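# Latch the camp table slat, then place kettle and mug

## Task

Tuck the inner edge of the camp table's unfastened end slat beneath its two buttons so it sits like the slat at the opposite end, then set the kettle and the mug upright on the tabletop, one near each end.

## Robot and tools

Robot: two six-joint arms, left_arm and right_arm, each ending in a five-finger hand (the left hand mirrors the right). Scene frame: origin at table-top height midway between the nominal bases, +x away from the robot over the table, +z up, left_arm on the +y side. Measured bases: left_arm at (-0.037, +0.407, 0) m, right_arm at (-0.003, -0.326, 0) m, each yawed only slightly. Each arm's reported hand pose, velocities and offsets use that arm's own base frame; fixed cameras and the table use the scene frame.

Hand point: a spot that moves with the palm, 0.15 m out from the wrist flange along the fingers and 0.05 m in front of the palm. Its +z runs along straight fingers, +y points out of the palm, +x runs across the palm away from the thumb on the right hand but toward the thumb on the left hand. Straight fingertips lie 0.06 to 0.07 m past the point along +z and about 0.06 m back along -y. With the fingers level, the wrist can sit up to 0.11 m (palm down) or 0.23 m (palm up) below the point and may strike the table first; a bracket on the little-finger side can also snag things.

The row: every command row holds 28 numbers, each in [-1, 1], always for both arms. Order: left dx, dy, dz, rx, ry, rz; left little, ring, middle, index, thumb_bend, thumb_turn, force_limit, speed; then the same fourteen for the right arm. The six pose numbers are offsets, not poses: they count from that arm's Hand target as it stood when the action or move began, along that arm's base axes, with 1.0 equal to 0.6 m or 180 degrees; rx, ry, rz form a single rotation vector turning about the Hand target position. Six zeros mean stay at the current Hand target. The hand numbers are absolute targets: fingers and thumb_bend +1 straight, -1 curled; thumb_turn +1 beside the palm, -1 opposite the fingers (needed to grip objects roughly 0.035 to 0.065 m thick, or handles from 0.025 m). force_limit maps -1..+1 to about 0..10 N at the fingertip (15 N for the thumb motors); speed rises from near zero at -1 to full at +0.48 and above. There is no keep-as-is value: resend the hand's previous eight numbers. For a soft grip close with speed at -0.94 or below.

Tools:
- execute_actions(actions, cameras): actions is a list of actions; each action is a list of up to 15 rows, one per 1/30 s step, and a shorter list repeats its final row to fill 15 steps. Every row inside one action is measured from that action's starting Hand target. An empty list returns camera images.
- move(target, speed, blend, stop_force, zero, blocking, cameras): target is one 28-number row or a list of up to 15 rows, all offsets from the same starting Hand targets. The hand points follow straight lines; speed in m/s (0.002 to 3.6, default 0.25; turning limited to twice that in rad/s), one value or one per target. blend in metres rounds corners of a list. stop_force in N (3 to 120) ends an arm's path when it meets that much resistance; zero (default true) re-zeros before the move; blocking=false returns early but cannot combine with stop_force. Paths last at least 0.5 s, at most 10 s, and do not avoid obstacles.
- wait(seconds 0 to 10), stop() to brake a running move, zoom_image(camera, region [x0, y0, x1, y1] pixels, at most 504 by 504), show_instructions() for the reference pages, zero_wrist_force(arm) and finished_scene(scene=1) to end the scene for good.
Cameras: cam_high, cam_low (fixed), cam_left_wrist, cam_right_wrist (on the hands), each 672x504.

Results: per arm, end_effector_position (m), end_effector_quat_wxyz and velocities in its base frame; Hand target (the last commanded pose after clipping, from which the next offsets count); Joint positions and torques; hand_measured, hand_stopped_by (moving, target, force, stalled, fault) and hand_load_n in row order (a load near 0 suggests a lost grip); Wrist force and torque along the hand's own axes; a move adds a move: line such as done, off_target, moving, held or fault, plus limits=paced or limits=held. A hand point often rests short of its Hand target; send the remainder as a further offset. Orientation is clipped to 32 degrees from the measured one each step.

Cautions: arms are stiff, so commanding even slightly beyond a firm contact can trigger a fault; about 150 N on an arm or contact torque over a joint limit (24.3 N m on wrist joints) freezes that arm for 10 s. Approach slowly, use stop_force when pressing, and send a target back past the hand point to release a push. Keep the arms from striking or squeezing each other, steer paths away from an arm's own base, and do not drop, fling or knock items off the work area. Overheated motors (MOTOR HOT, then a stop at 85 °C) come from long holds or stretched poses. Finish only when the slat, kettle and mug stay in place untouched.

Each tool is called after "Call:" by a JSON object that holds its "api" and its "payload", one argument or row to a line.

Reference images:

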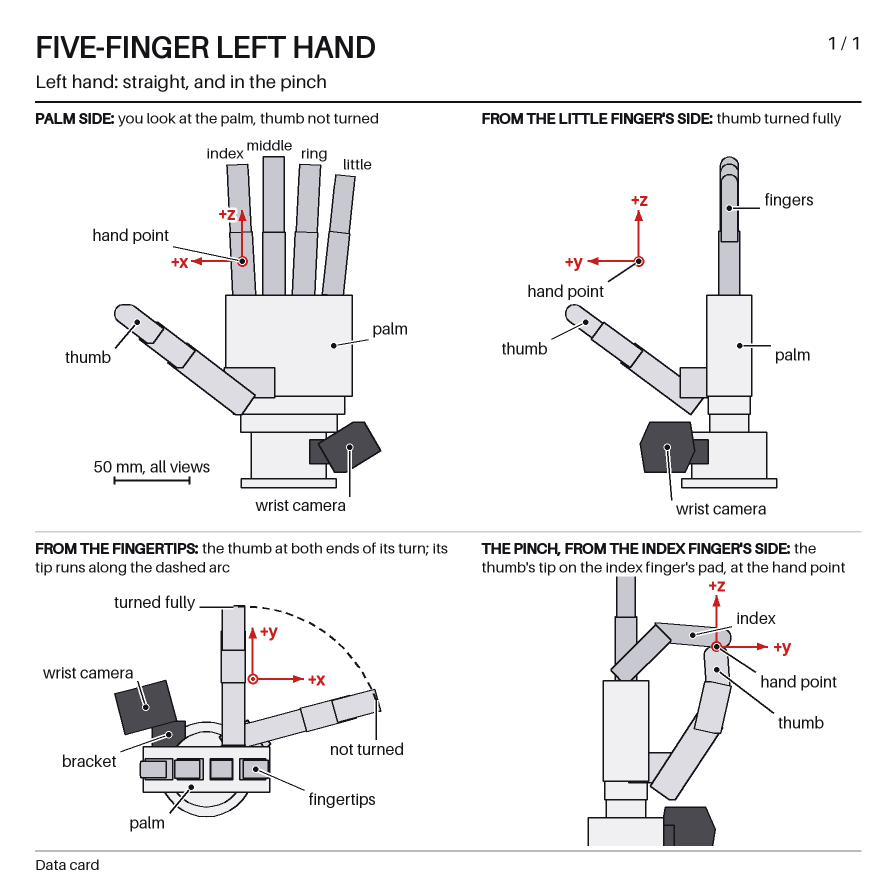

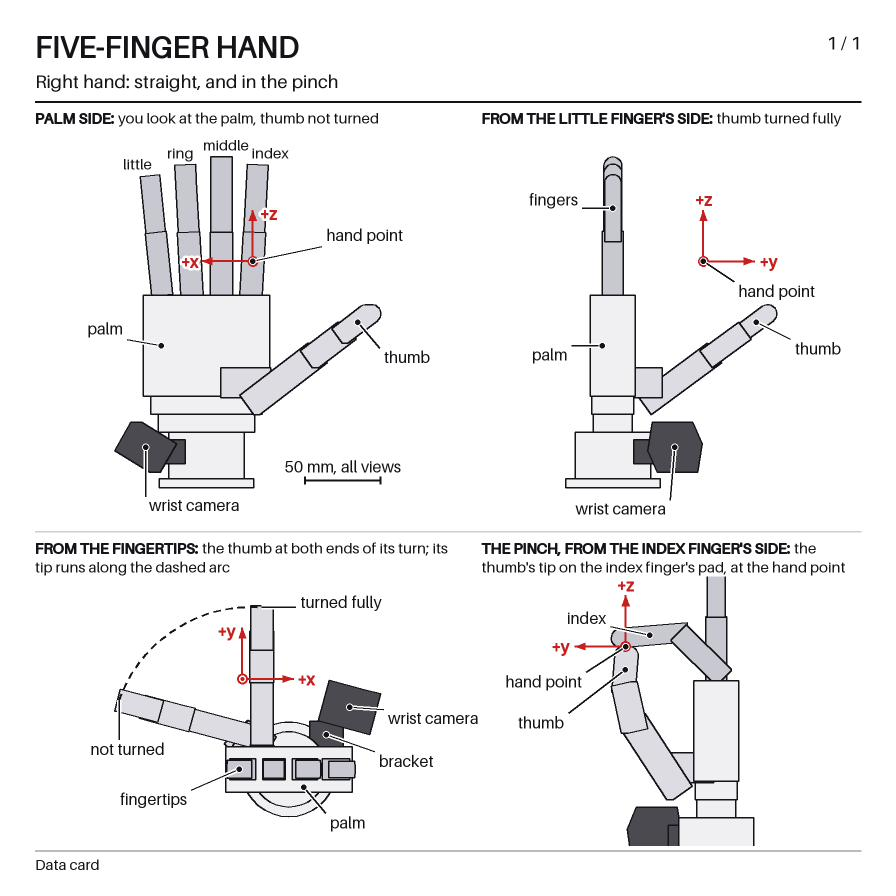

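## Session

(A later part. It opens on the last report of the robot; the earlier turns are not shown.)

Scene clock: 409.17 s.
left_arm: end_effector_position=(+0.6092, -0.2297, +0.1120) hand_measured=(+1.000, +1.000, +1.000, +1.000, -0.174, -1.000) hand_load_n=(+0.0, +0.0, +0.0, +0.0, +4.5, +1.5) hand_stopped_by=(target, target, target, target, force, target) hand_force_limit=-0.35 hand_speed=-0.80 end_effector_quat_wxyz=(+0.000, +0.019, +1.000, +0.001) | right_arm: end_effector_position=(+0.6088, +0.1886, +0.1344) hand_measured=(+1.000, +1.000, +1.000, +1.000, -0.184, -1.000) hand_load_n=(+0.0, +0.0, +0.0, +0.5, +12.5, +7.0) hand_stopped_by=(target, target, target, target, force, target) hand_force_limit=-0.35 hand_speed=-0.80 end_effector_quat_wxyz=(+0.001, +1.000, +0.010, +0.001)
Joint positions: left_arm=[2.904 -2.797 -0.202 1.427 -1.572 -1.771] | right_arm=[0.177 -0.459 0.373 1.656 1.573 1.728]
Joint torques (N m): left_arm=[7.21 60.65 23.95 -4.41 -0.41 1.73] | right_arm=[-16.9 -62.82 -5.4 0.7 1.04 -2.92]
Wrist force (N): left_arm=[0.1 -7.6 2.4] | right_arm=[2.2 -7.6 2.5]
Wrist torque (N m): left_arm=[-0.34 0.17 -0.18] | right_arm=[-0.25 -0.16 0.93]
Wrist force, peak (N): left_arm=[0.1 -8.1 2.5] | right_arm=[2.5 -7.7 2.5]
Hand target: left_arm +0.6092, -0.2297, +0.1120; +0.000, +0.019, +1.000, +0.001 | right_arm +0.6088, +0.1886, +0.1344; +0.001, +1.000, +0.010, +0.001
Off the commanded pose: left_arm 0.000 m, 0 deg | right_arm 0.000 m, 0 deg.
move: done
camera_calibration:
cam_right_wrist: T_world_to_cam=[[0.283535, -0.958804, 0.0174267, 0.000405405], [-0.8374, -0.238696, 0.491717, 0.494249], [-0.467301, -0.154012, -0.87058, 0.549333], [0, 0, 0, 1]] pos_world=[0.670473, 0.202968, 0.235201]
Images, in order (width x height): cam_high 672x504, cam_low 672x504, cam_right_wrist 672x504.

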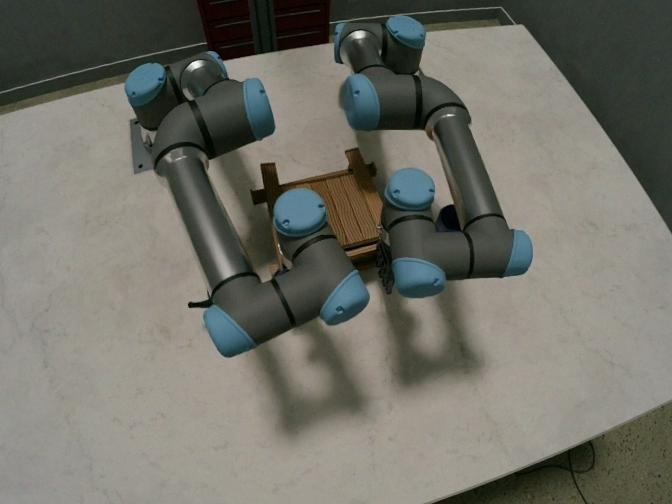

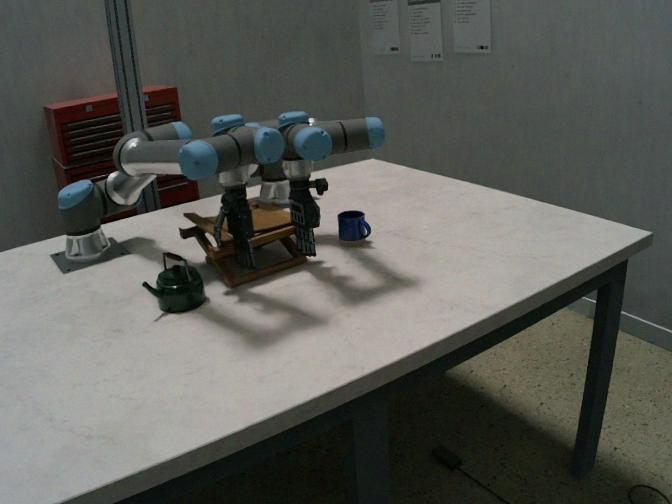

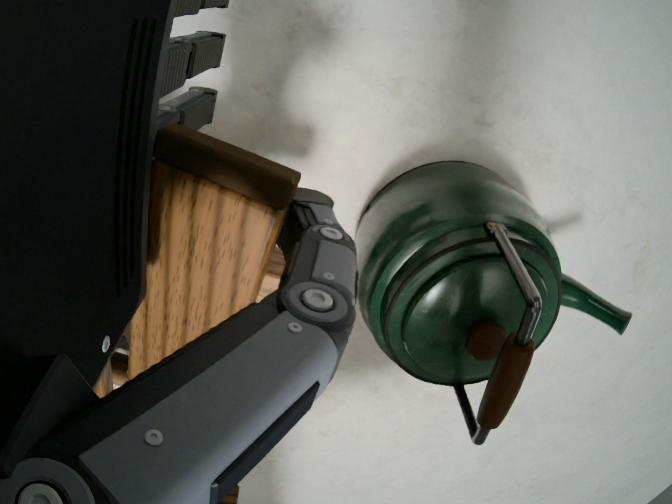

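Call:
{"api": "move", "payload": {
  "target": [0,0,0,0,0,0,1,1,1,1,-0.65,-1,-0.35,-0.8, 0,-0.003,-0.035,0,0,0,1,1,1,1,-0.6,-1,-0.35,-0.8],
  "speed": 0.02,
  "stop_force": 8,
  "cameras": ["cam_high","cam_low","cam_right_wrist"]
}}

Call:
{"api": "zoom_image", "payload": {
  "camera": "cam_right_wrist",
  "region": [80, 120, 340, 420]
}}

Call:
{"api": "zoom_image", "payload": {
  "camera": "cam_low",
  "region": [170, 190, 330, 290]
}}

Scene clock: 415.57 s.
left_arm: end_effector_position=(+0.6092, -0.2297, +0.1120) hand_measured=(+1.000, +1.000, +1.000, +1.000, -0.174, -1.000) hand_load_n=(+0.0, +0.0, +0.0, +0.0, +5.0, +1.5) hand_stopped_by=(target, target, target, target, force, target) hand_force_limit=-0.35 hand_speed=-0.80 end_effector_quat_wxyz=(+0.000, +0.019, +1.000, +0.001) | right_arm: end_effector_position=(+0.6088, +0.1868, +0.1134) hand_measured=(+1.000, +1.000, +1.000, +1.000, -0.184, -1.000) hand_load_n=(+0.0, +0.0, +0.0, +0.5, +12.5, +7.0) hand_stopped_by=(target, target, target, target, force, target) hand_force_limit=-0.35 hand_speed=-0.80 end_effector_quat_wxyz=(+0.001, +1.000, +0.010, +0.001)
Joint positions: left_arm=[2.904 -2.797 -0.202 1.427 -1.572 -1.771] | right_arm=[0.175 -0.47 0.447 1.592 1.573 1.725]
Joint torques (N m): left_arm=[9.11 66.56 23.87 -4.2 -0.46 1.74] | right_arm=[-17.92 -62.92 -6.28 0.63 0.44 -2.77]
Wrist force (N): left_arm=[-0.6 -7.6 2.4] | right_arm=[1.3 -7.4 0.7]
Wrist torque (N m): left_arm=[-0.35 0.22 -0.22] | right_arm=[-0.19 -0.17 0.88]
Wrist force, peak (N): left_arm=[0.0 -8.0 2.7] | right_arm=[2.9 -7.7 2.2]
Hand target: left_arm +0.6092, -0.2297, +0.1120; +0.000, +0.019, +1.000, +0.001 | right_arm +0.6088, +0.1868, +0.1134; +0.001, +1.000, +0.010, +0.001
Off the commanded pose: left_arm 0.000 m, 0 deg | right_arm 0.000 m, 0 deg.
move: done
camera_calibration:
cam_right_wrist: T_world_to_cam=[[0.283535, -0.958804, 0.0174267, -0.000954481], [-0.8374, -0.238696, 0.491717, 0.504145], [-0.467301, -0.154012, -0.87058, 0.530774], [0, 0, 0, 1]] pos_world=[0.670473, 0.201168, 0.214201]
Images, in order (width x height): cam_high 672x504, cam_low 672x504, cam_right_wrist 672x504.

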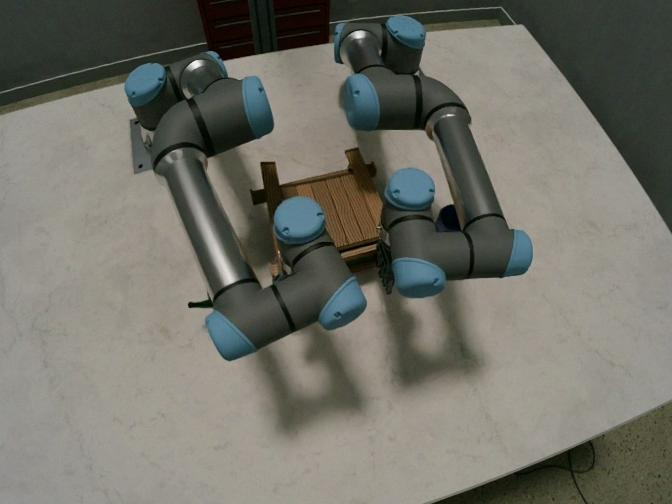

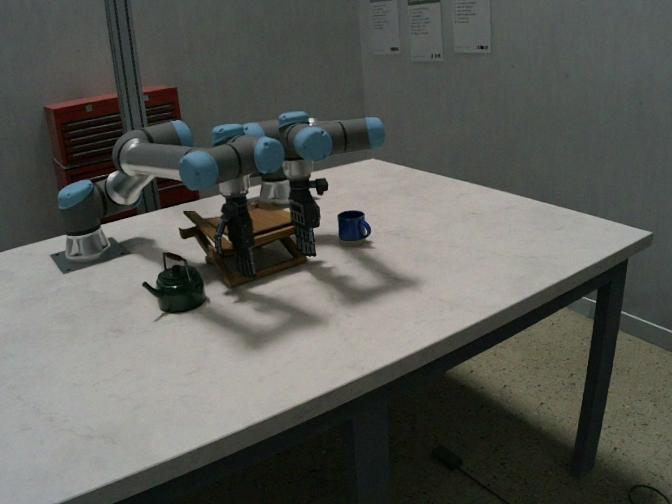

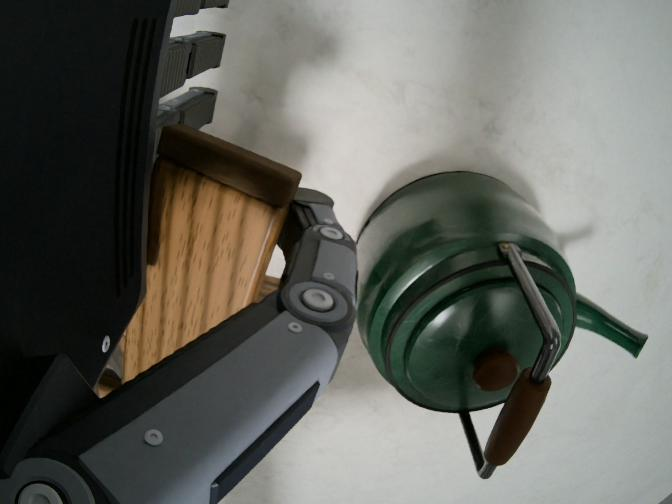

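Scaled by 1.680 from the camera's 672x504 image, which has a finer 960x720 frame.

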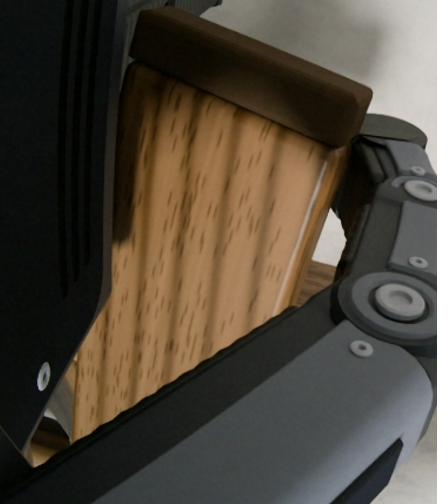

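Scaled by 3.150 from the camera's 672x504 image, which has a finer 960x720 frame.

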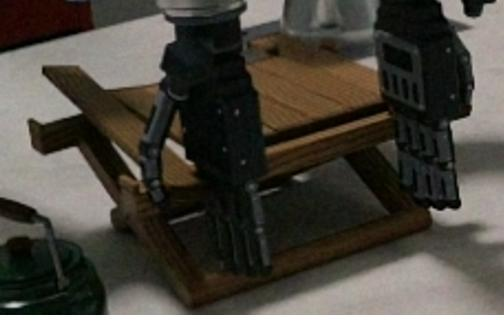

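Call:
{"api": "move", "payload": {
  "target": [0,0,0,0,0,0,1,1,1,1,-0.65,-1,-0.35,-0.8, 0,0,-0.015,0,0,0,1,1,1,1,-0.6,-1,-0.35,-0.8],
  "speed": 0.015,
  "stop_force": 5,
  "cameras": ["cam_high","cam_low","cam_right_wrist"]
}}

Call:
{"api": "zoom_image", "payload": {
  "camera": "cam_right_wrist",
  "region": [80, 120, 340, 420]
}}

Call:
{"api": "zoom_image", "payload": {
  "camera": "cam_low",
  "region": [190, 200, 280, 270]
}}

Scene clock: 423.60 s.
left_arm: end_effector_position=(+0.6092, -0.2297, +0.1120) hand_measured=(+1.000, +1.000, +1.000, +1.000, -0.174, -1.000) hand_load_n=(+0.0, +0.0, +0.0, +0.0, +5.0, +2.0) hand_stopped_by=(target, target, target, target, force, target) hand_force_limit=-0.35 hand_speed=-0.80 end_effector_quat_wxyz=(+0.000, +0.019, +1.000, +0.001) | right_arm: end_effector_position=(+0.6088, +0.1868, +0.1128) hand_measured=(+1.000, +1.000, +1.000, +1.000, -0.184, -1.000) hand_load_n=(+0.0, +0.0, +0.0, +0.0, +12.5, +6.0) hand_stopped_by=(target, target, target, target, force, target) hand_force_limit=-0.35 hand_speed=-0.80 end_effector_quat_wxyz=(+0.001, +1.000, +0.010, +0.001)
Joint positions: left_arm=[2.904 -2.797 -0.202 1.427 -1.572 -1.771] | right_arm=[0.175 -0.47 0.449 1.59 1.573 1.725]
Joint torques (N m): left_arm=[8.64 69.05 23.73 -4.11 -0.59 1.72] | right_arm=[-15.8 -45.86 -30.11 3.95 0.6 -2.45]
Wrist force (N): left_arm=[0.0 -7.8 2.4] | right_arm=[0.7 -7.3 -1.9]
Wrist torque (N m): left_arm=[-0.34 0.20 -0.19] | right_arm=[-0.08 -0.16 0.79]
Wrist force, peak (N): left_arm=[-0.1 -8.1 2.6] | right_arm=[1.5 -6.6 -6.0]
Hand target: left_arm +0.6092, -0.2297, +0.1120; +0.000, +0.019, +1.000, +0.001 | right_arm +0.6088, +0.1868, +0.1128; +0.001, +1.000, +0.010, +0.001 (not the last commanded pose)
Off the commanded pose: left_arm 0.000 m, 0 deg | right_arm 0.008 m, 0 deg.
move: contact (right_arm)
camera_calibration:
cam_right_wrist: T_world_to_cam=[[0.283546, -0.9588, 0.0174521, -0.000957937], [-0.837439, -0.238707, 0.491644, 0.504485], [-0.467223, -0.154019, -0.870621, 0.530209], [0, 0, 0, 1]] pos_world=[0.670473, 0.201168, 0.213601]
Images, in order (width x height): cam_high 672x504, cam_low 672x504, cam_right_wrist 672x504.

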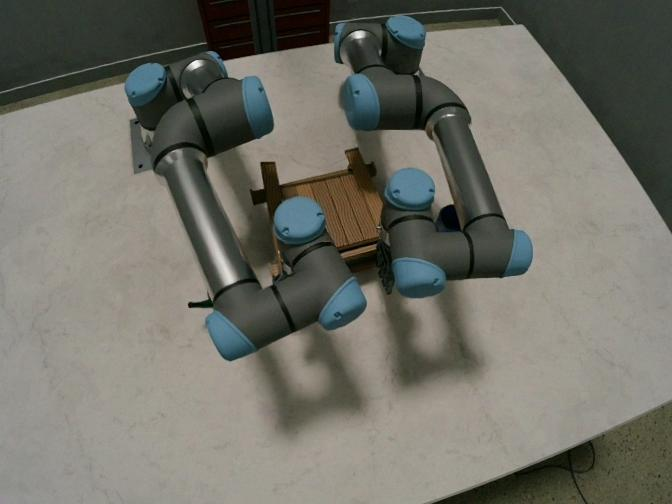

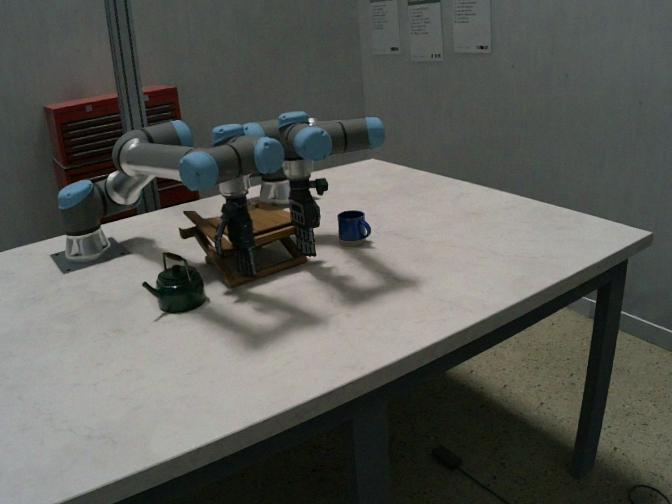

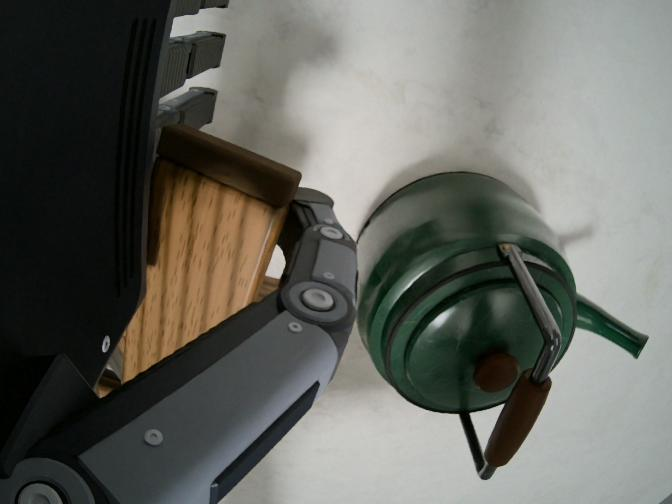

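Scaled by 1.680 from the camera's 672x504 image, which has a finer 960x720 frame.

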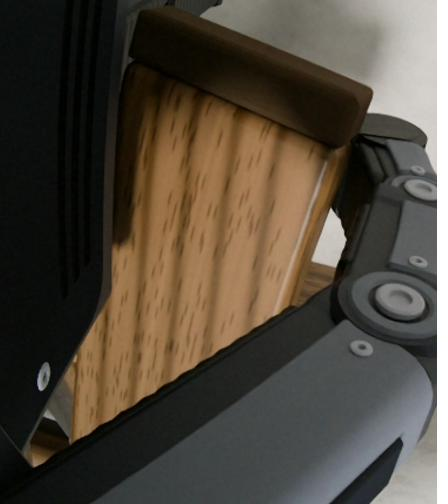

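Scaled by 5.600 from the camera's 672x504 image, which has a finer 960x720 frame.

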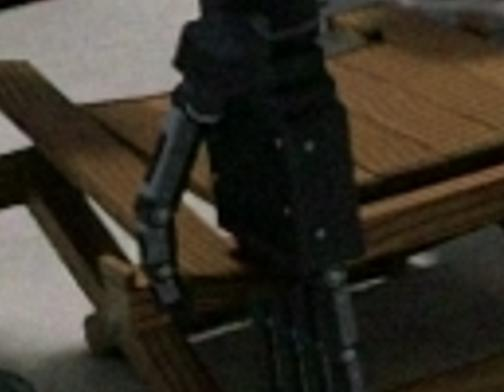

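Call:
{"api": "move", "payload": {
  "target": [0,0,0,0,0,0,1,1,1,1,-0.65,-1,-0.35,-0.8, 0,0.0333,0,0,0,0,1,1,1,1,-0.6,-1,-0.35,-0.8],
  "speed": 0.015,
  "stop_force": 5,
  "cameras": ["cam_high","cam_low","cam_right_wrist"]
}}

Call:
{"api": "zoom_image", "payload": {
  "camera": "cam_right_wrist",
  "region": [80, 120, 340, 420]
}}

Call:
{"api": "zoom_image", "payload": {
  "camera": "cam_low",
  "region": [190, 200, 280, 270]
}}

Scene clock: 437.23 s.
left_arm: end_effector_position=(+0.6092, -0.2297, +0.1120) hand_measured=(+1.000, +1.000, +1.000, +1.000, -0.174, -1.000) hand_load_n=(+0.0, +0.0, +0.0, +0.0, +4.5, +1.5) hand_stopped_by=(target, target, target, target, force, target) hand_force_limit=-0.35 hand_speed=-0.80 end_effector_quat_wxyz=(+0.000, +0.019, +1.000, +0.001) | right_arm: end_effector_position=(+0.6087, +0.1930, +0.1128) hand_measured=(+1.000, +1.000, +1.000, +1.000, -0.184, -1.000) hand_load_n=(+0.0, +0.0, +0.0, +0.0, +9.5, +3.0) hand_stopped_by=(target, target, target, target, force, target) hand_force_limit=-0.35 hand_speed=-0.80 end_effector_quat_wxyz=(+0.001, +1.000, +0.010, +0.001)
Joint positions: left_arm=[2.904 -2.797 -0.202 1.427 -1.572 -1.771] | right_arm=[0.184 -0.457 0.425 1.602 1.573 1.734]
Joint torques (N m): left_arm=[8.63 68.7 23.2 -3.95 -0.56 1.74] | right_arm=[-17.86 -61.2 -3.78 0.54 0.69 -2.36]
Wrist force (N): left_arm=[-0.7 -7.5 2.5] | right_arm=[3.1 -6.2 -2.5]
Wrist torque (N m): left_arm=[-0.32 0.20 -0.21] | right_arm=[-0.01 -0.22 0.54]
Wrist force, peak (N): left_arm=[-0.1 -8.2 2.5] | right_arm=[1.0 -7.5 -2.3]
Hand target: left_arm +0.6092, -0.2297, +0.1120; +0.000, +0.019, +1.000, +0.001 | right_arm +0.6087, +0.1930, +0.1128; +0.001, +1.000, +0.010, +0.001 (not the last commanded pose)
Off the commanded pose: left_arm 0.000 m, 0 deg | right_arm 0.014 m, 0 deg.
move: contact (right_arm)
camera_calibration:
cam_right_wrist: T_world_to_cam=[[0.283614, -0.95878, 0.017443, 0.00496749], [-0.837483, -0.238791, 0.49153, 0.505952], [-0.467103, -0.154013, -0.870686, 0.531051], [0, 0, 0, 1]] pos_world=[0.670373, 0.207368, 0.213602]
Images, in order (width x height): cam_high 672x504, cam_low 672x504, cam_right_wrist 672x504.

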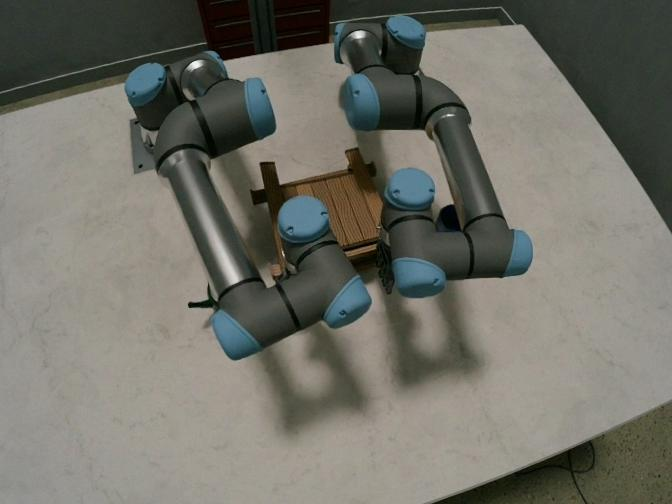

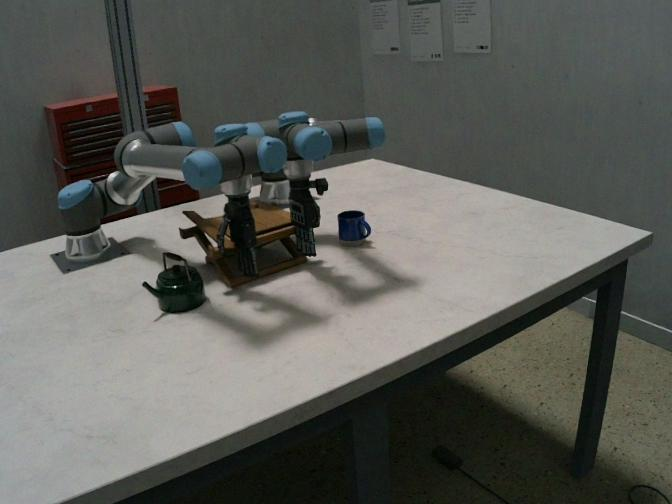

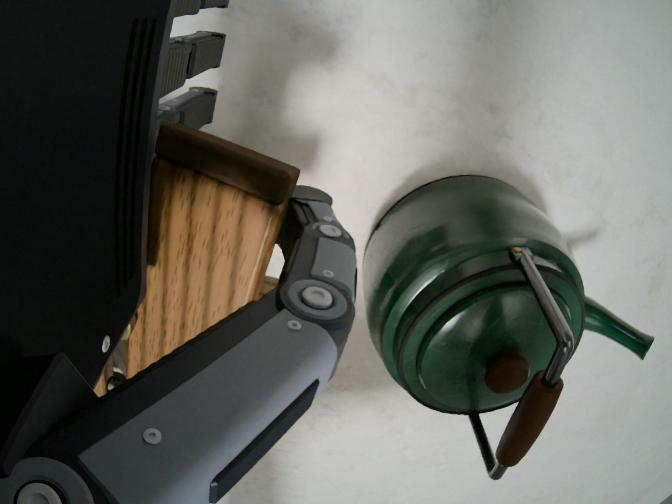

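Scaled by 1.680 from the camera's 672x504 image, which has a finer 960x720 frame.

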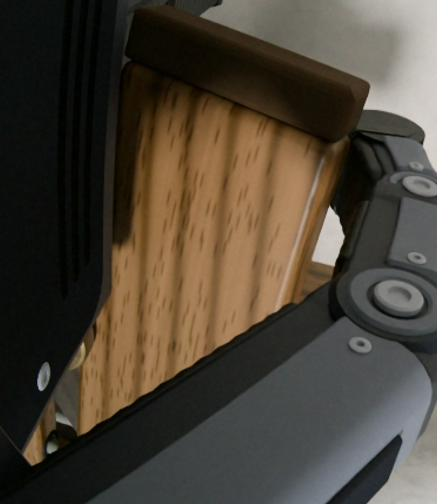

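Scaled by 5.600 from the camera's 672x504 image, which has a finer 960x720 frame.

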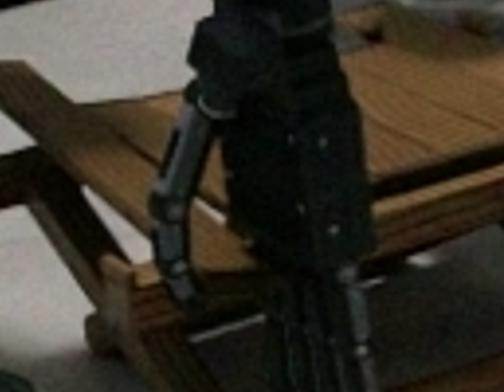

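Call:
{"api": "move", "payload": {
  "target": [0,0,0,0,0,0,1,1,1,1,-0.65,-1,-0.35,-0.8, 0,0,0,0,0,0,1,1,1,1,0.3,-1,-0.35,-0.8],
  "speed": 0.05,
  "cameras": ["cam_low","cam_right_wrist"]
}}

Call:
{"api": "zoom_image", "payload": {
  "camera": "cam_right_wrist",
  "region": [80, 120, 340, 420]
}}

Call:
{"api": "zoom_image", "payload": {
  "camera": "cam_low",
  "region": [190, 200, 280, 270]
}}

Scene clock: 458.83 s.
left_arm: end_effector_position=(+0.6092, -0.2297, +0.1120) hand_measured=(+1.000, +1.000, +1.000, +1.000, -0.174, -1.000) hand_load_n=(+0.0, +0.0, +0.0, +0.0, +4.5, +1.5) hand_stopped_by=(target, target, target, target, force, target) hand_force_limit=-0.35 hand_speed=-0.80 end_effector_quat_wxyz=(+0.000, +0.019, +1.000, +0.001) | right_arm: end_effector_position=(+0.6087, +0.1930, +0.1128) hand_measured=(+1.000, +1.000, +1.000, +1.000, +0.300, -1.000) hand_load_n=(+0.0, +0.0, +0.0, +0.0, +0.0, +0.0) hand_stopped_by=(target, target, target, target, target, target) hand_force_limit=-0.35 hand_speed=-0.80 end_effector_quat_wxyz=(+0.001, +1.000, +0.010, +0.001)
Joint positions: left_arm=[2.904 -2.797 -0.202 1.427 -1.572 -1.771] | right_arm=[0.184 -0.457 0.425 1.602 1.573 1.734]
Joint torques (N m): left_arm=[8.8 68.76 22.67 -3.77 -0.5 1.79] | right_arm=[-10.83 -61.27 -10.7 1.32 1.18 0.71]
Wrist force (N): left_arm=[-1.3 -7.7 2.6] | right_arm=[2.0 -4.8 -1.3]
Wrist torque (N m): left_arm=[-0.37 0.23 -0.21] | right_arm=[-0.08 -0.16 0.17]
Wrist force, peak (N): left_arm=[-0.5 -8.0 2.7] | right_arm=[3.1 -6.4 -2.5]
Hand target: left_arm +0.6092, -0.2297, +0.1120; +0.000, +0.019, +1.000, +0.001 | right_arm +0.6087, +0.1930, +0.1128; +0.001, +1.000, +0.010, +0.001
Off the commanded pose: left_arm 0.000 m, 0 deg | right_arm 0.000 m, 0 deg.
move: done
camera_calibration:
cam_right_wrist: T_world_to_cam=[[0.283614, -0.95878, 0.017443, 0.00487161], [-0.837483, -0.238791, 0.49153, 0.505928], [-0.467103, -0.154013, -0.870686, 0.531035], [0, 0, 0, 1]] pos_world=[0.670373, 0.207268, 0.213602]
Images, in order (width x height): cam_low 672x504, cam_right_wrist 672x504.

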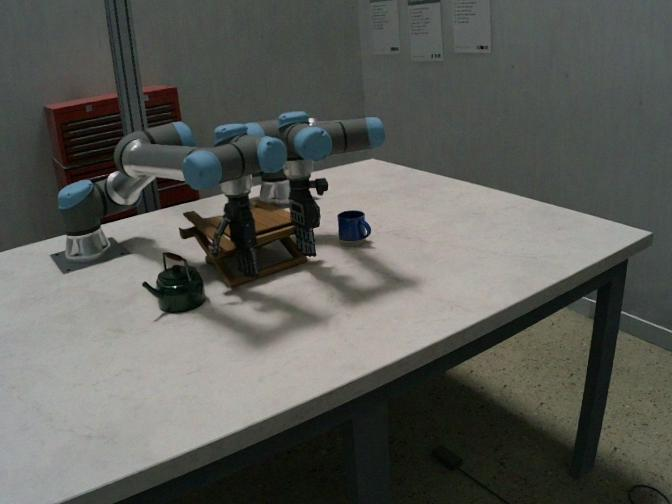

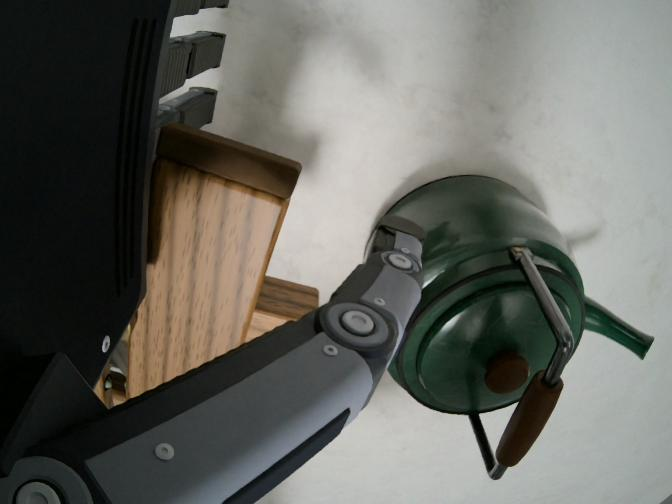

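Scaled by 1.680 from the camera's 672x504 image, which has a finer 960x720 frame.

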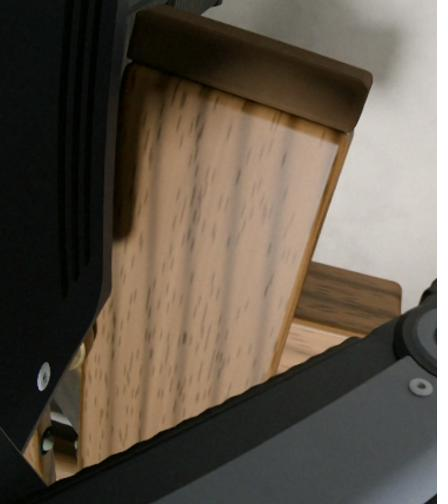

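Scaled by 5.600 from the camera's 672x504 image, which has a finer 960x720 frame.

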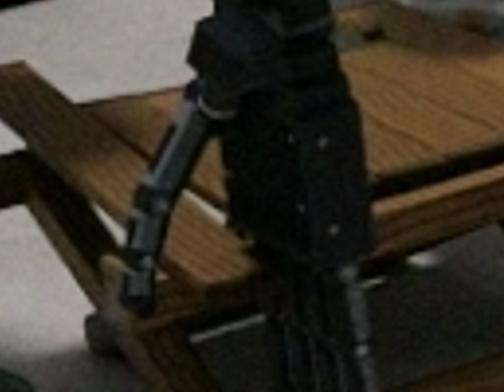

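Call:
{"api": "move", "payload": {
  "target": [0,0,0,0,0,0,1,1,1,1,-0.65,-1,-0.35,-0.8, 0,0.005,-0.0225,0.0833,0,0,1,1,1,1,0.15,-1,-0.35,-0.8],
  "speed": 0.05,
  "cameras": ["cam_low","cam_right_wrist"]
}}

Call:
{"api": "zoom_image", "payload": {
  "camera": "cam_right_wrist",
  "region": [80, 120, 340, 420]
}}

Call:
{"api": "zoom_image", "payload": {
  "camera": "cam_low",
  "region": [190, 200, 280, 270]
}}

Scene clock: 469.53 s.
left_arm: end_effector_position=(+0.6092, -0.2297, +0.1120) hand_measured=(+1.000, +1.000, +1.000, +1.000, -0.174, -1.000) hand_load_n=(+0.0, +0.0, +0.0, +0.0, +5.0, +1.5) hand_stopped_by=(target, target, target, target, force, target) hand_force_limit=-0.35 hand_speed=-0.80 end_effector_quat_wxyz=(+0.000, +0.019, +1.000, +0.001) | right_arm: end_effector_position=(+0.6087, +0.1960, +0.0993) hand_measured=(+1.000, +1.000, +1.000, +1.000, +0.150, -1.000) hand_load_n=(+0.0, +0.0, +0.0, +0.0, +0.0, +0.0) hand_stopped_by=(target, target, target, target, target, target) hand_force_limit=-0.35 hand_speed=-0.80 end_effector_quat_wxyz=(-0.129, +0.992, +0.010, +0.002)
Joint positions: left_arm=[2.904 -2.797 -0.202 1.427 -1.572 -1.771] | right_arm=[0.089 -0.557 0.629 1.474 1.312 1.643]
Joint torques (N m): left_arm=[8.26 68.75 22.46 -3.62 -0.7 1.71] | right_arm=[-17.06 -60.61 -4.36 0.35 -0.19 -1.93]
Wrist force (N): left_arm=[-1.1 -7.5 2.6] | right_arm=[2.3 -5.5 -1.2]
Wrist torque (N m): left_arm=[-0.34 0.22 -0.21] | right_arm=[-0.05 -0.17 0.24]
Wrist force, peak (N): left_arm=[-1.3 -7.7 2.7] | right_arm=[2.6 -6.1 -1.4]
Hand target: left_arm +0.6092, -0.2297, +0.1120; +0.000, +0.019, +1.000, +0.001 | right_arm +0.6087, +0.1960, +0.0993; -0.130, +0.992, +0.010, +0.002
Off the commanded pose: left_arm 0.000 m, 0 deg | right_arm 0.000 m, 0 deg.
move: done
camera_calibration:
cam_right_wrist: T_world_to_cam=[[0.283621, -0.930723, -0.230896, 0.0271923], [-0.837479, -0.357698, 0.413135, 0.544379], [-0.467106, 0.0761971, -0.880912, 0.475651], [0, 0, 0, 1]] pos_world=[0.670373, 0.183789, 0.200383]
Images, in order (width x height): cam_low 672x504, cam_right_wrist 672x504.

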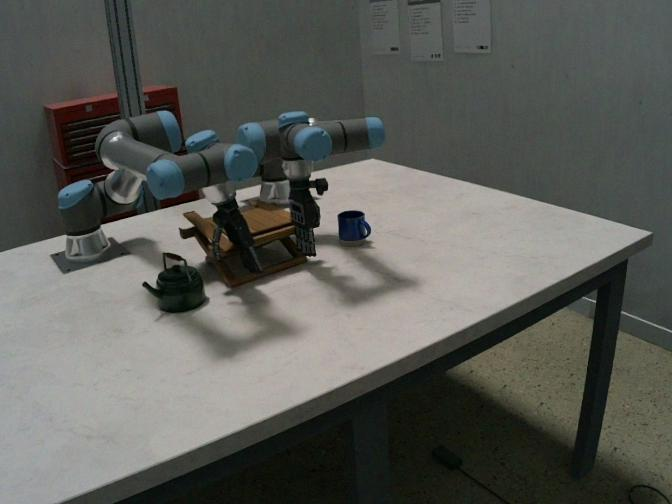

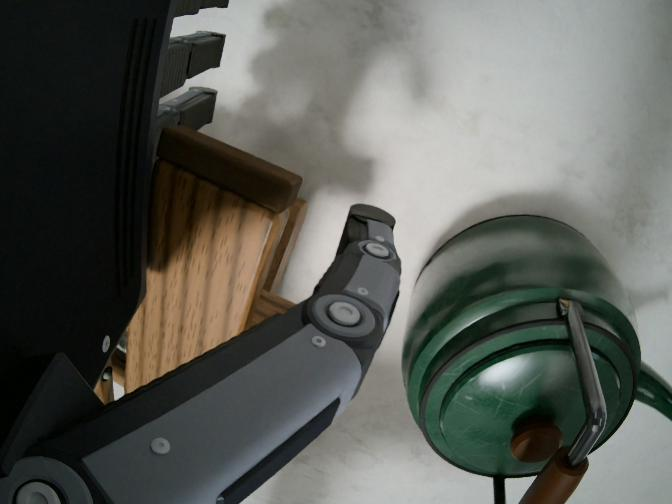

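Scaled by 1.680 from the camera's 672x504 image, which has a finer 960x720 frame.

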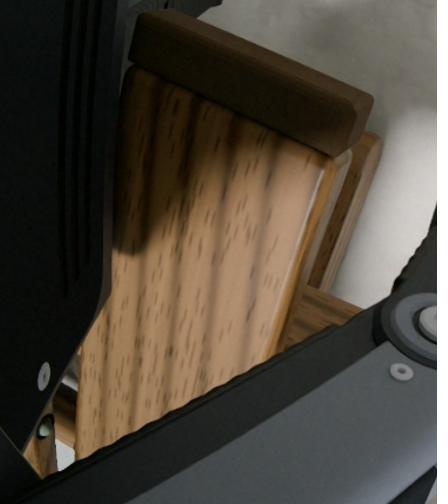

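Scaled by 5.600 from the camera's 672x504 image, which has a finer 960x720 frame.

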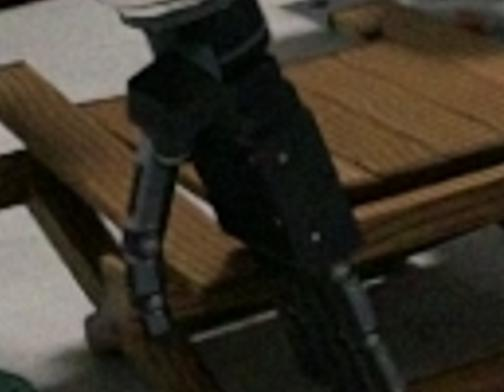

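Call:
{"api": "move", "payload": {
  "target": [0,0,0,0,0,0,1,1,1,1,-0.65,-1,-0.35,-0.8, 0,0.025,0,0,0,0,1,1,1,1,0.15,-1,-0.35,-0.8],
  "speed": 0.015,
  "stop_force": 5,
  "cameras": ["cam_low","cam_right_wrist","cam_high"]
}}

Call:
{"api": "zoom_image", "payload": {
  "camera": "cam_right_wrist",
  "region": [80, 120, 340, 420]
}}

Call:
{"api": "zoom_image", "payload": {
  "camera": "cam_low",
  "region": [190, 200, 280, 270]
}}

Scene clock: 475.63 s.
left_arm: end_effector_position=(+0.6092, -0.2297, +0.1120) hand_measured=(+1.000, +1.000, +1.000, +1.000, -0.174, -1.000) hand_load_n=(+0.0, +0.0, +0.0, +0.0, +5.0, +1.5) hand_stopped_by=(target, target, target, target, force, target) hand_force_limit=-0.35 hand_speed=-0.80 end_effector_quat_wxyz=(+0.000, +0.019, +1.000, +0.001) | right_arm: end_effector_position=(+0.6087, +0.1993, +0.0993) hand_measured=(+1.000, +1.000, +1.000, +1.000, +0.150, -1.000) hand_load_n=(+0.0, +0.0, +0.0, +0.0, +0.0, +0.0) hand_stopped_by=(target, target, target, target, target, target) hand_force_limit=-0.35 hand_speed=-0.80 end_effector_quat_wxyz=(-0.130, +0.991, +0.010, +0.002)
Joint positions: left_arm=[2.904 -2.797 -0.202 1.427 -1.572 -1.771] | right_arm=[0.093 -0.554 0.621 1.476 1.312 1.648]
Joint torques (N m): left_arm=[8.59 68.58 21.84 -3.46 -0.75 1.62] | right_arm=[-13.72 -60.89 -5.56 0.32 -0.9 -1.49]
Wrist force (N): left_arm=[0.3 -4.7 2.7] | right_arm=[2.0 0.7 1.2]
Wrist torque (N m): left_arm=[-0.35 0.18 -0.13] | right_arm=[-0.06 -0.19 0.15]
Wrist force, peak (N): left_arm=[-1.2 -7.8 2.7] | right_arm=[2.7 -5.6 -1.2]
Hand target: left_arm +0.6092, -0.2297, +0.1120; +0.000, +0.019, +1.000, +0.001 | right_arm +0.6087, +0.1993, +0.0993; -0.130, +0.991, +0.010, +0.002 (not the last commanded pose)
Off the commanded pose: left_arm 0.000 m, 0 deg | right_arm 0.012 m, 0 deg.
move: contact (right_arm)
camera_calibration:
cam_right_wrist: T_world_to_cam=[[0.283533, -0.93064, -0.231338, 0.0303957], [-0.837563, -0.357807, 0.412871, 0.545689], [-0.467009, 0.0766981, -0.88092, 0.475242], [0, 0, 0, 1]] pos_world=[0.670373, 0.187089, 0.200383]
Images, in order (width x height): cam_high 672x504, cam_low 672x504, cam_right_wrist 672x504.

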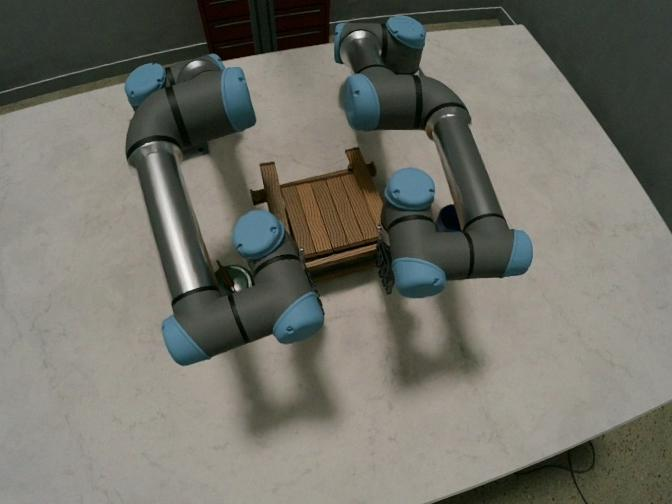

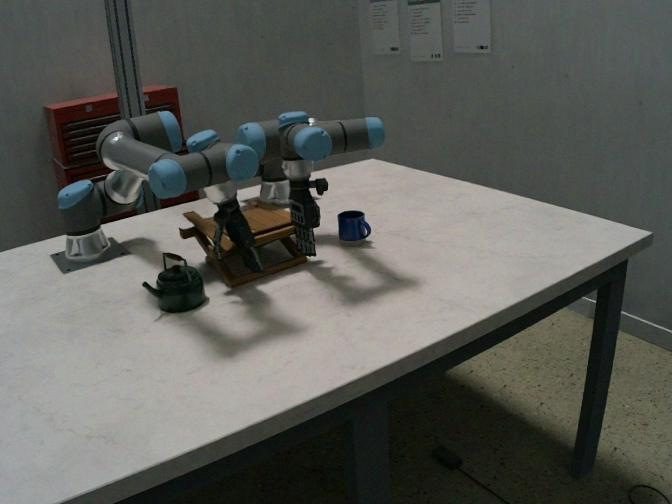

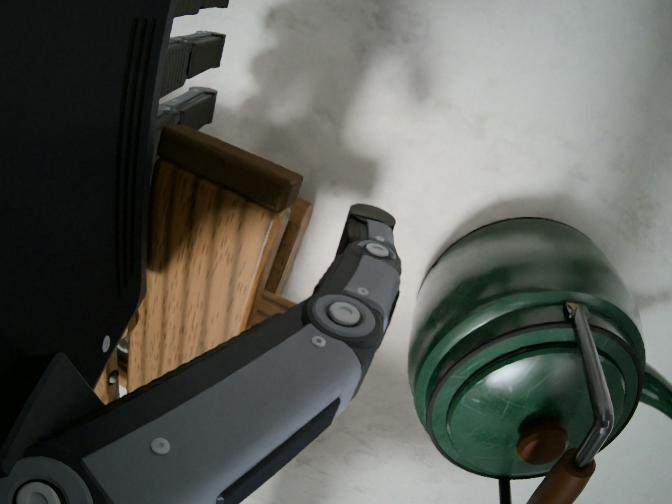

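Scaled by 1.680 from the camera's 672x504 image, which has a finer 960x720 frame.

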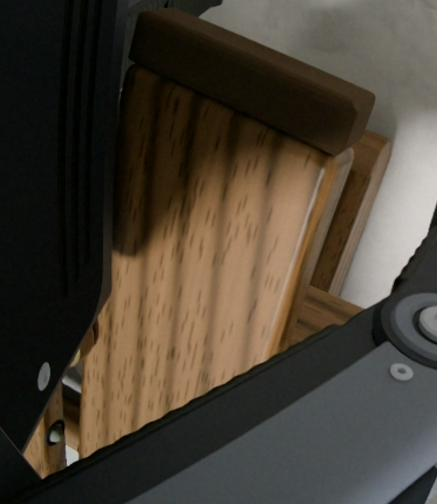

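Scaled by 5.600 from the camera's 672x504 image, which has a finer 960x720 frame.

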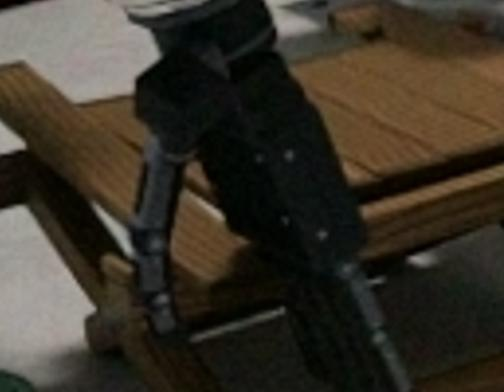

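Call:
{"api": "move", "payload": {
  "target": [
    [0,0,0,0,0,0,1,1,1,1,-0.65,-1,-0.35,-0.8, 0,0.0033,0,0,0,0,1,1,1,1,0.15,-1,-0.35,-0.8],
    [0,0,0,0,0,0,1,1,1,1,-0.65,-1,-0.35,-0.8, 0.095,0.0033,0,0,0,0,1,1,1,1,0.15,-1,-0.35,-0.8],
    [0,0,0,0,0,0,1,1,1,1,-0.65,-1,-0.35,-0.8, 0.095,0.0033,0.13,0,0,0,1,1,1,1,0.15,-1,-0.35,-0.8]
  ],
  "speed": [0.015,0.05,0.1],
  "cameras": ["cam_low","cam_right_wrist","cam_high"]
}}

Call:
{"api": "zoom_image", "payload": {
  "camera": "cam_low",
  "region": [180, 190, 300, 280]
}}

Call:
{"api": "zoom_image", "payload": {
  "camera": "cam_high",
  "region": [230, 130, 430, 310]
}}

Scene clock: 487.63 s.
left_arm: end_effector_position=(+0.6092, -0.2297, +0.1120) hand_measured=(+1.000, +1.000, +1.000, +1.000, -0.174, -1.000) hand_load_n=(+0.0, +0.0, +0.0, +0.0, +5.0, +1.5) hand_stopped_by=(target, target, target, target, force, target) hand_force_limit=-0.35 hand_speed=-0.80 end_effector_quat_wxyz=(+0.000, +0.019, +1.000, +0.001) | right_arm: end_effector_position=(+0.6642, +0.2009, +0.1765) hand_measured=(+1.000, +1.000, +1.000, +1.000, +0.150, -1.000) hand_load_n=(-0.5, +0.0, +0.0, +0.0, +0.0, +0.0) hand_stopped_by=(target, target, target, target, target, target) hand_force_limit=-0.35 hand_speed=-0.80 end_effector_quat_wxyz=(-0.153, +0.985, +0.017, +0.078)
Joint positions: left_arm=[2.904 -2.797 -0.202 1.427 -1.572 -1.771] | right_arm=[0.074 -0.38 0.035 1.736 1.274 1.638]
Joint torques (N m): left_arm=[8.51 68.56 20.83 -3.28 -0.96 1.64] | right_arm=[-13.35 -62.98 -27.39 -0.03 -1.58 -1.67]
Wrist force (N): left_arm=[0.2 -4.5 2.6] | right_arm=[1.5 0.9 0.7]
Wrist torque (N m): left_arm=[-0.34 0.20 -0.13] | right_arm=[-0.10 -0.07 0.14]
Wrist force, peak (N): left_arm=[-0.1 -4.9 2.6] | right_arm=[2.1 1.4 0.9]
Hand target: left_arm +0.6092, -0.2297, +0.1120; +0.000, +0.019, +1.000, +0.001 | right_arm +0.6657, +0.2013, +0.1773; -0.130, +0.991, +0.010, +0.002
Off the commanded pose: left_arm 0.000 m, 0 deg | right_arm 0.002 m, 9 deg.
elbow stopped short (right arm): the move would have taken joint 3 (elbow) straighter than the controller allows.
move: off_target (right_arm)
camera_calibration:
cam_right_wrist: T_world_to_cam=[[0.313243, -0.920984, -0.231663, 0.0122764], [-0.89119, -0.369354, 0.26336, 0.625194], [-0.328116, 0.12396, -0.936469, 0.477019], [0, 0, 0, 1]] pos_world=[0.709838, 0.183093, 0.284907]
Images, in order (width x height): cam_high 672x504, cam_low 672x504, cam_right_wrist 672x504.

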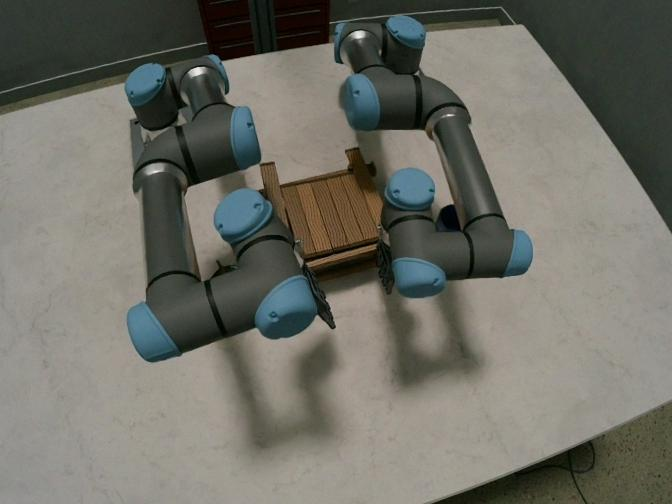

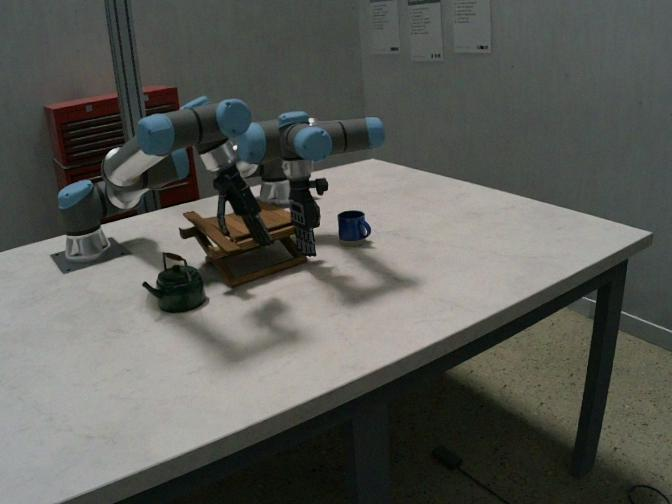

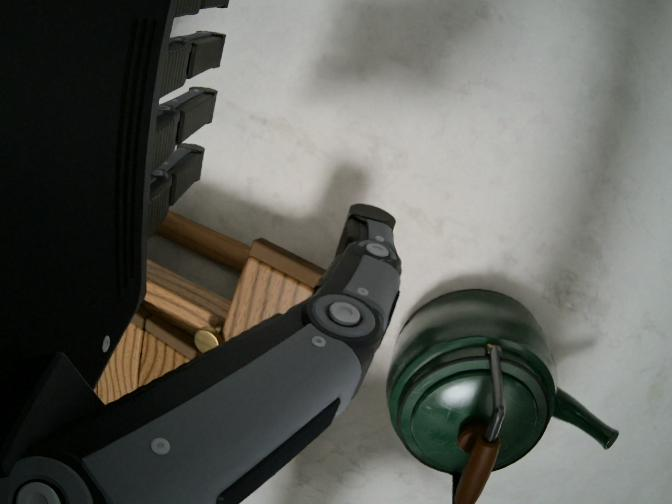

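Scaled by 4.200 from the camera's 672x504 image, which has a finer 960x720 frame.

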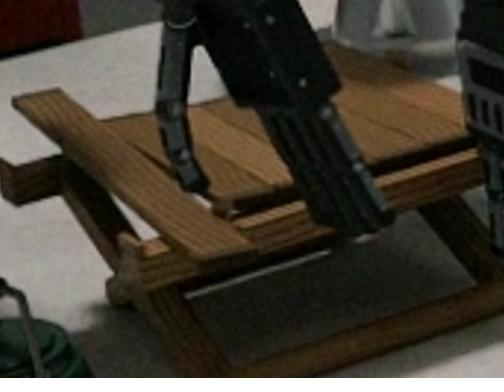

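Scaled by 2.520 from the camera's 672x504 image, which has a finer 960x720 frame.

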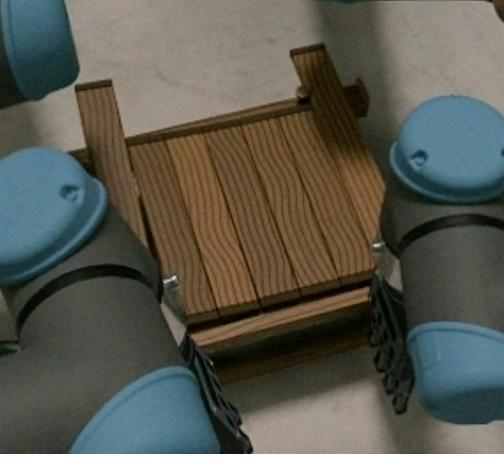

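Call:
{"api": "zoom_image", "payload": {
  "camera": "cam_right_wrist",
  "region": [140, 220, 340, 400]
}}

Scaled by 2.520 from the camera's 672x504 image, which has a finer 960x720 frame.

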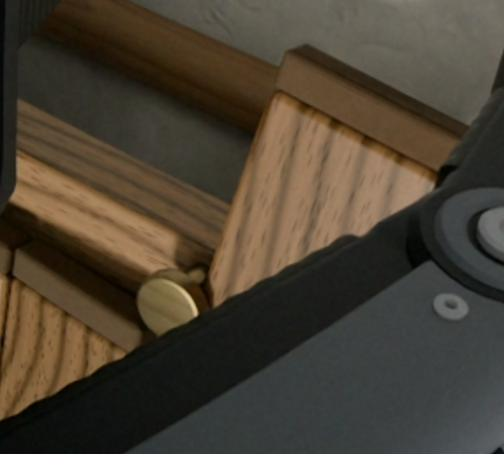

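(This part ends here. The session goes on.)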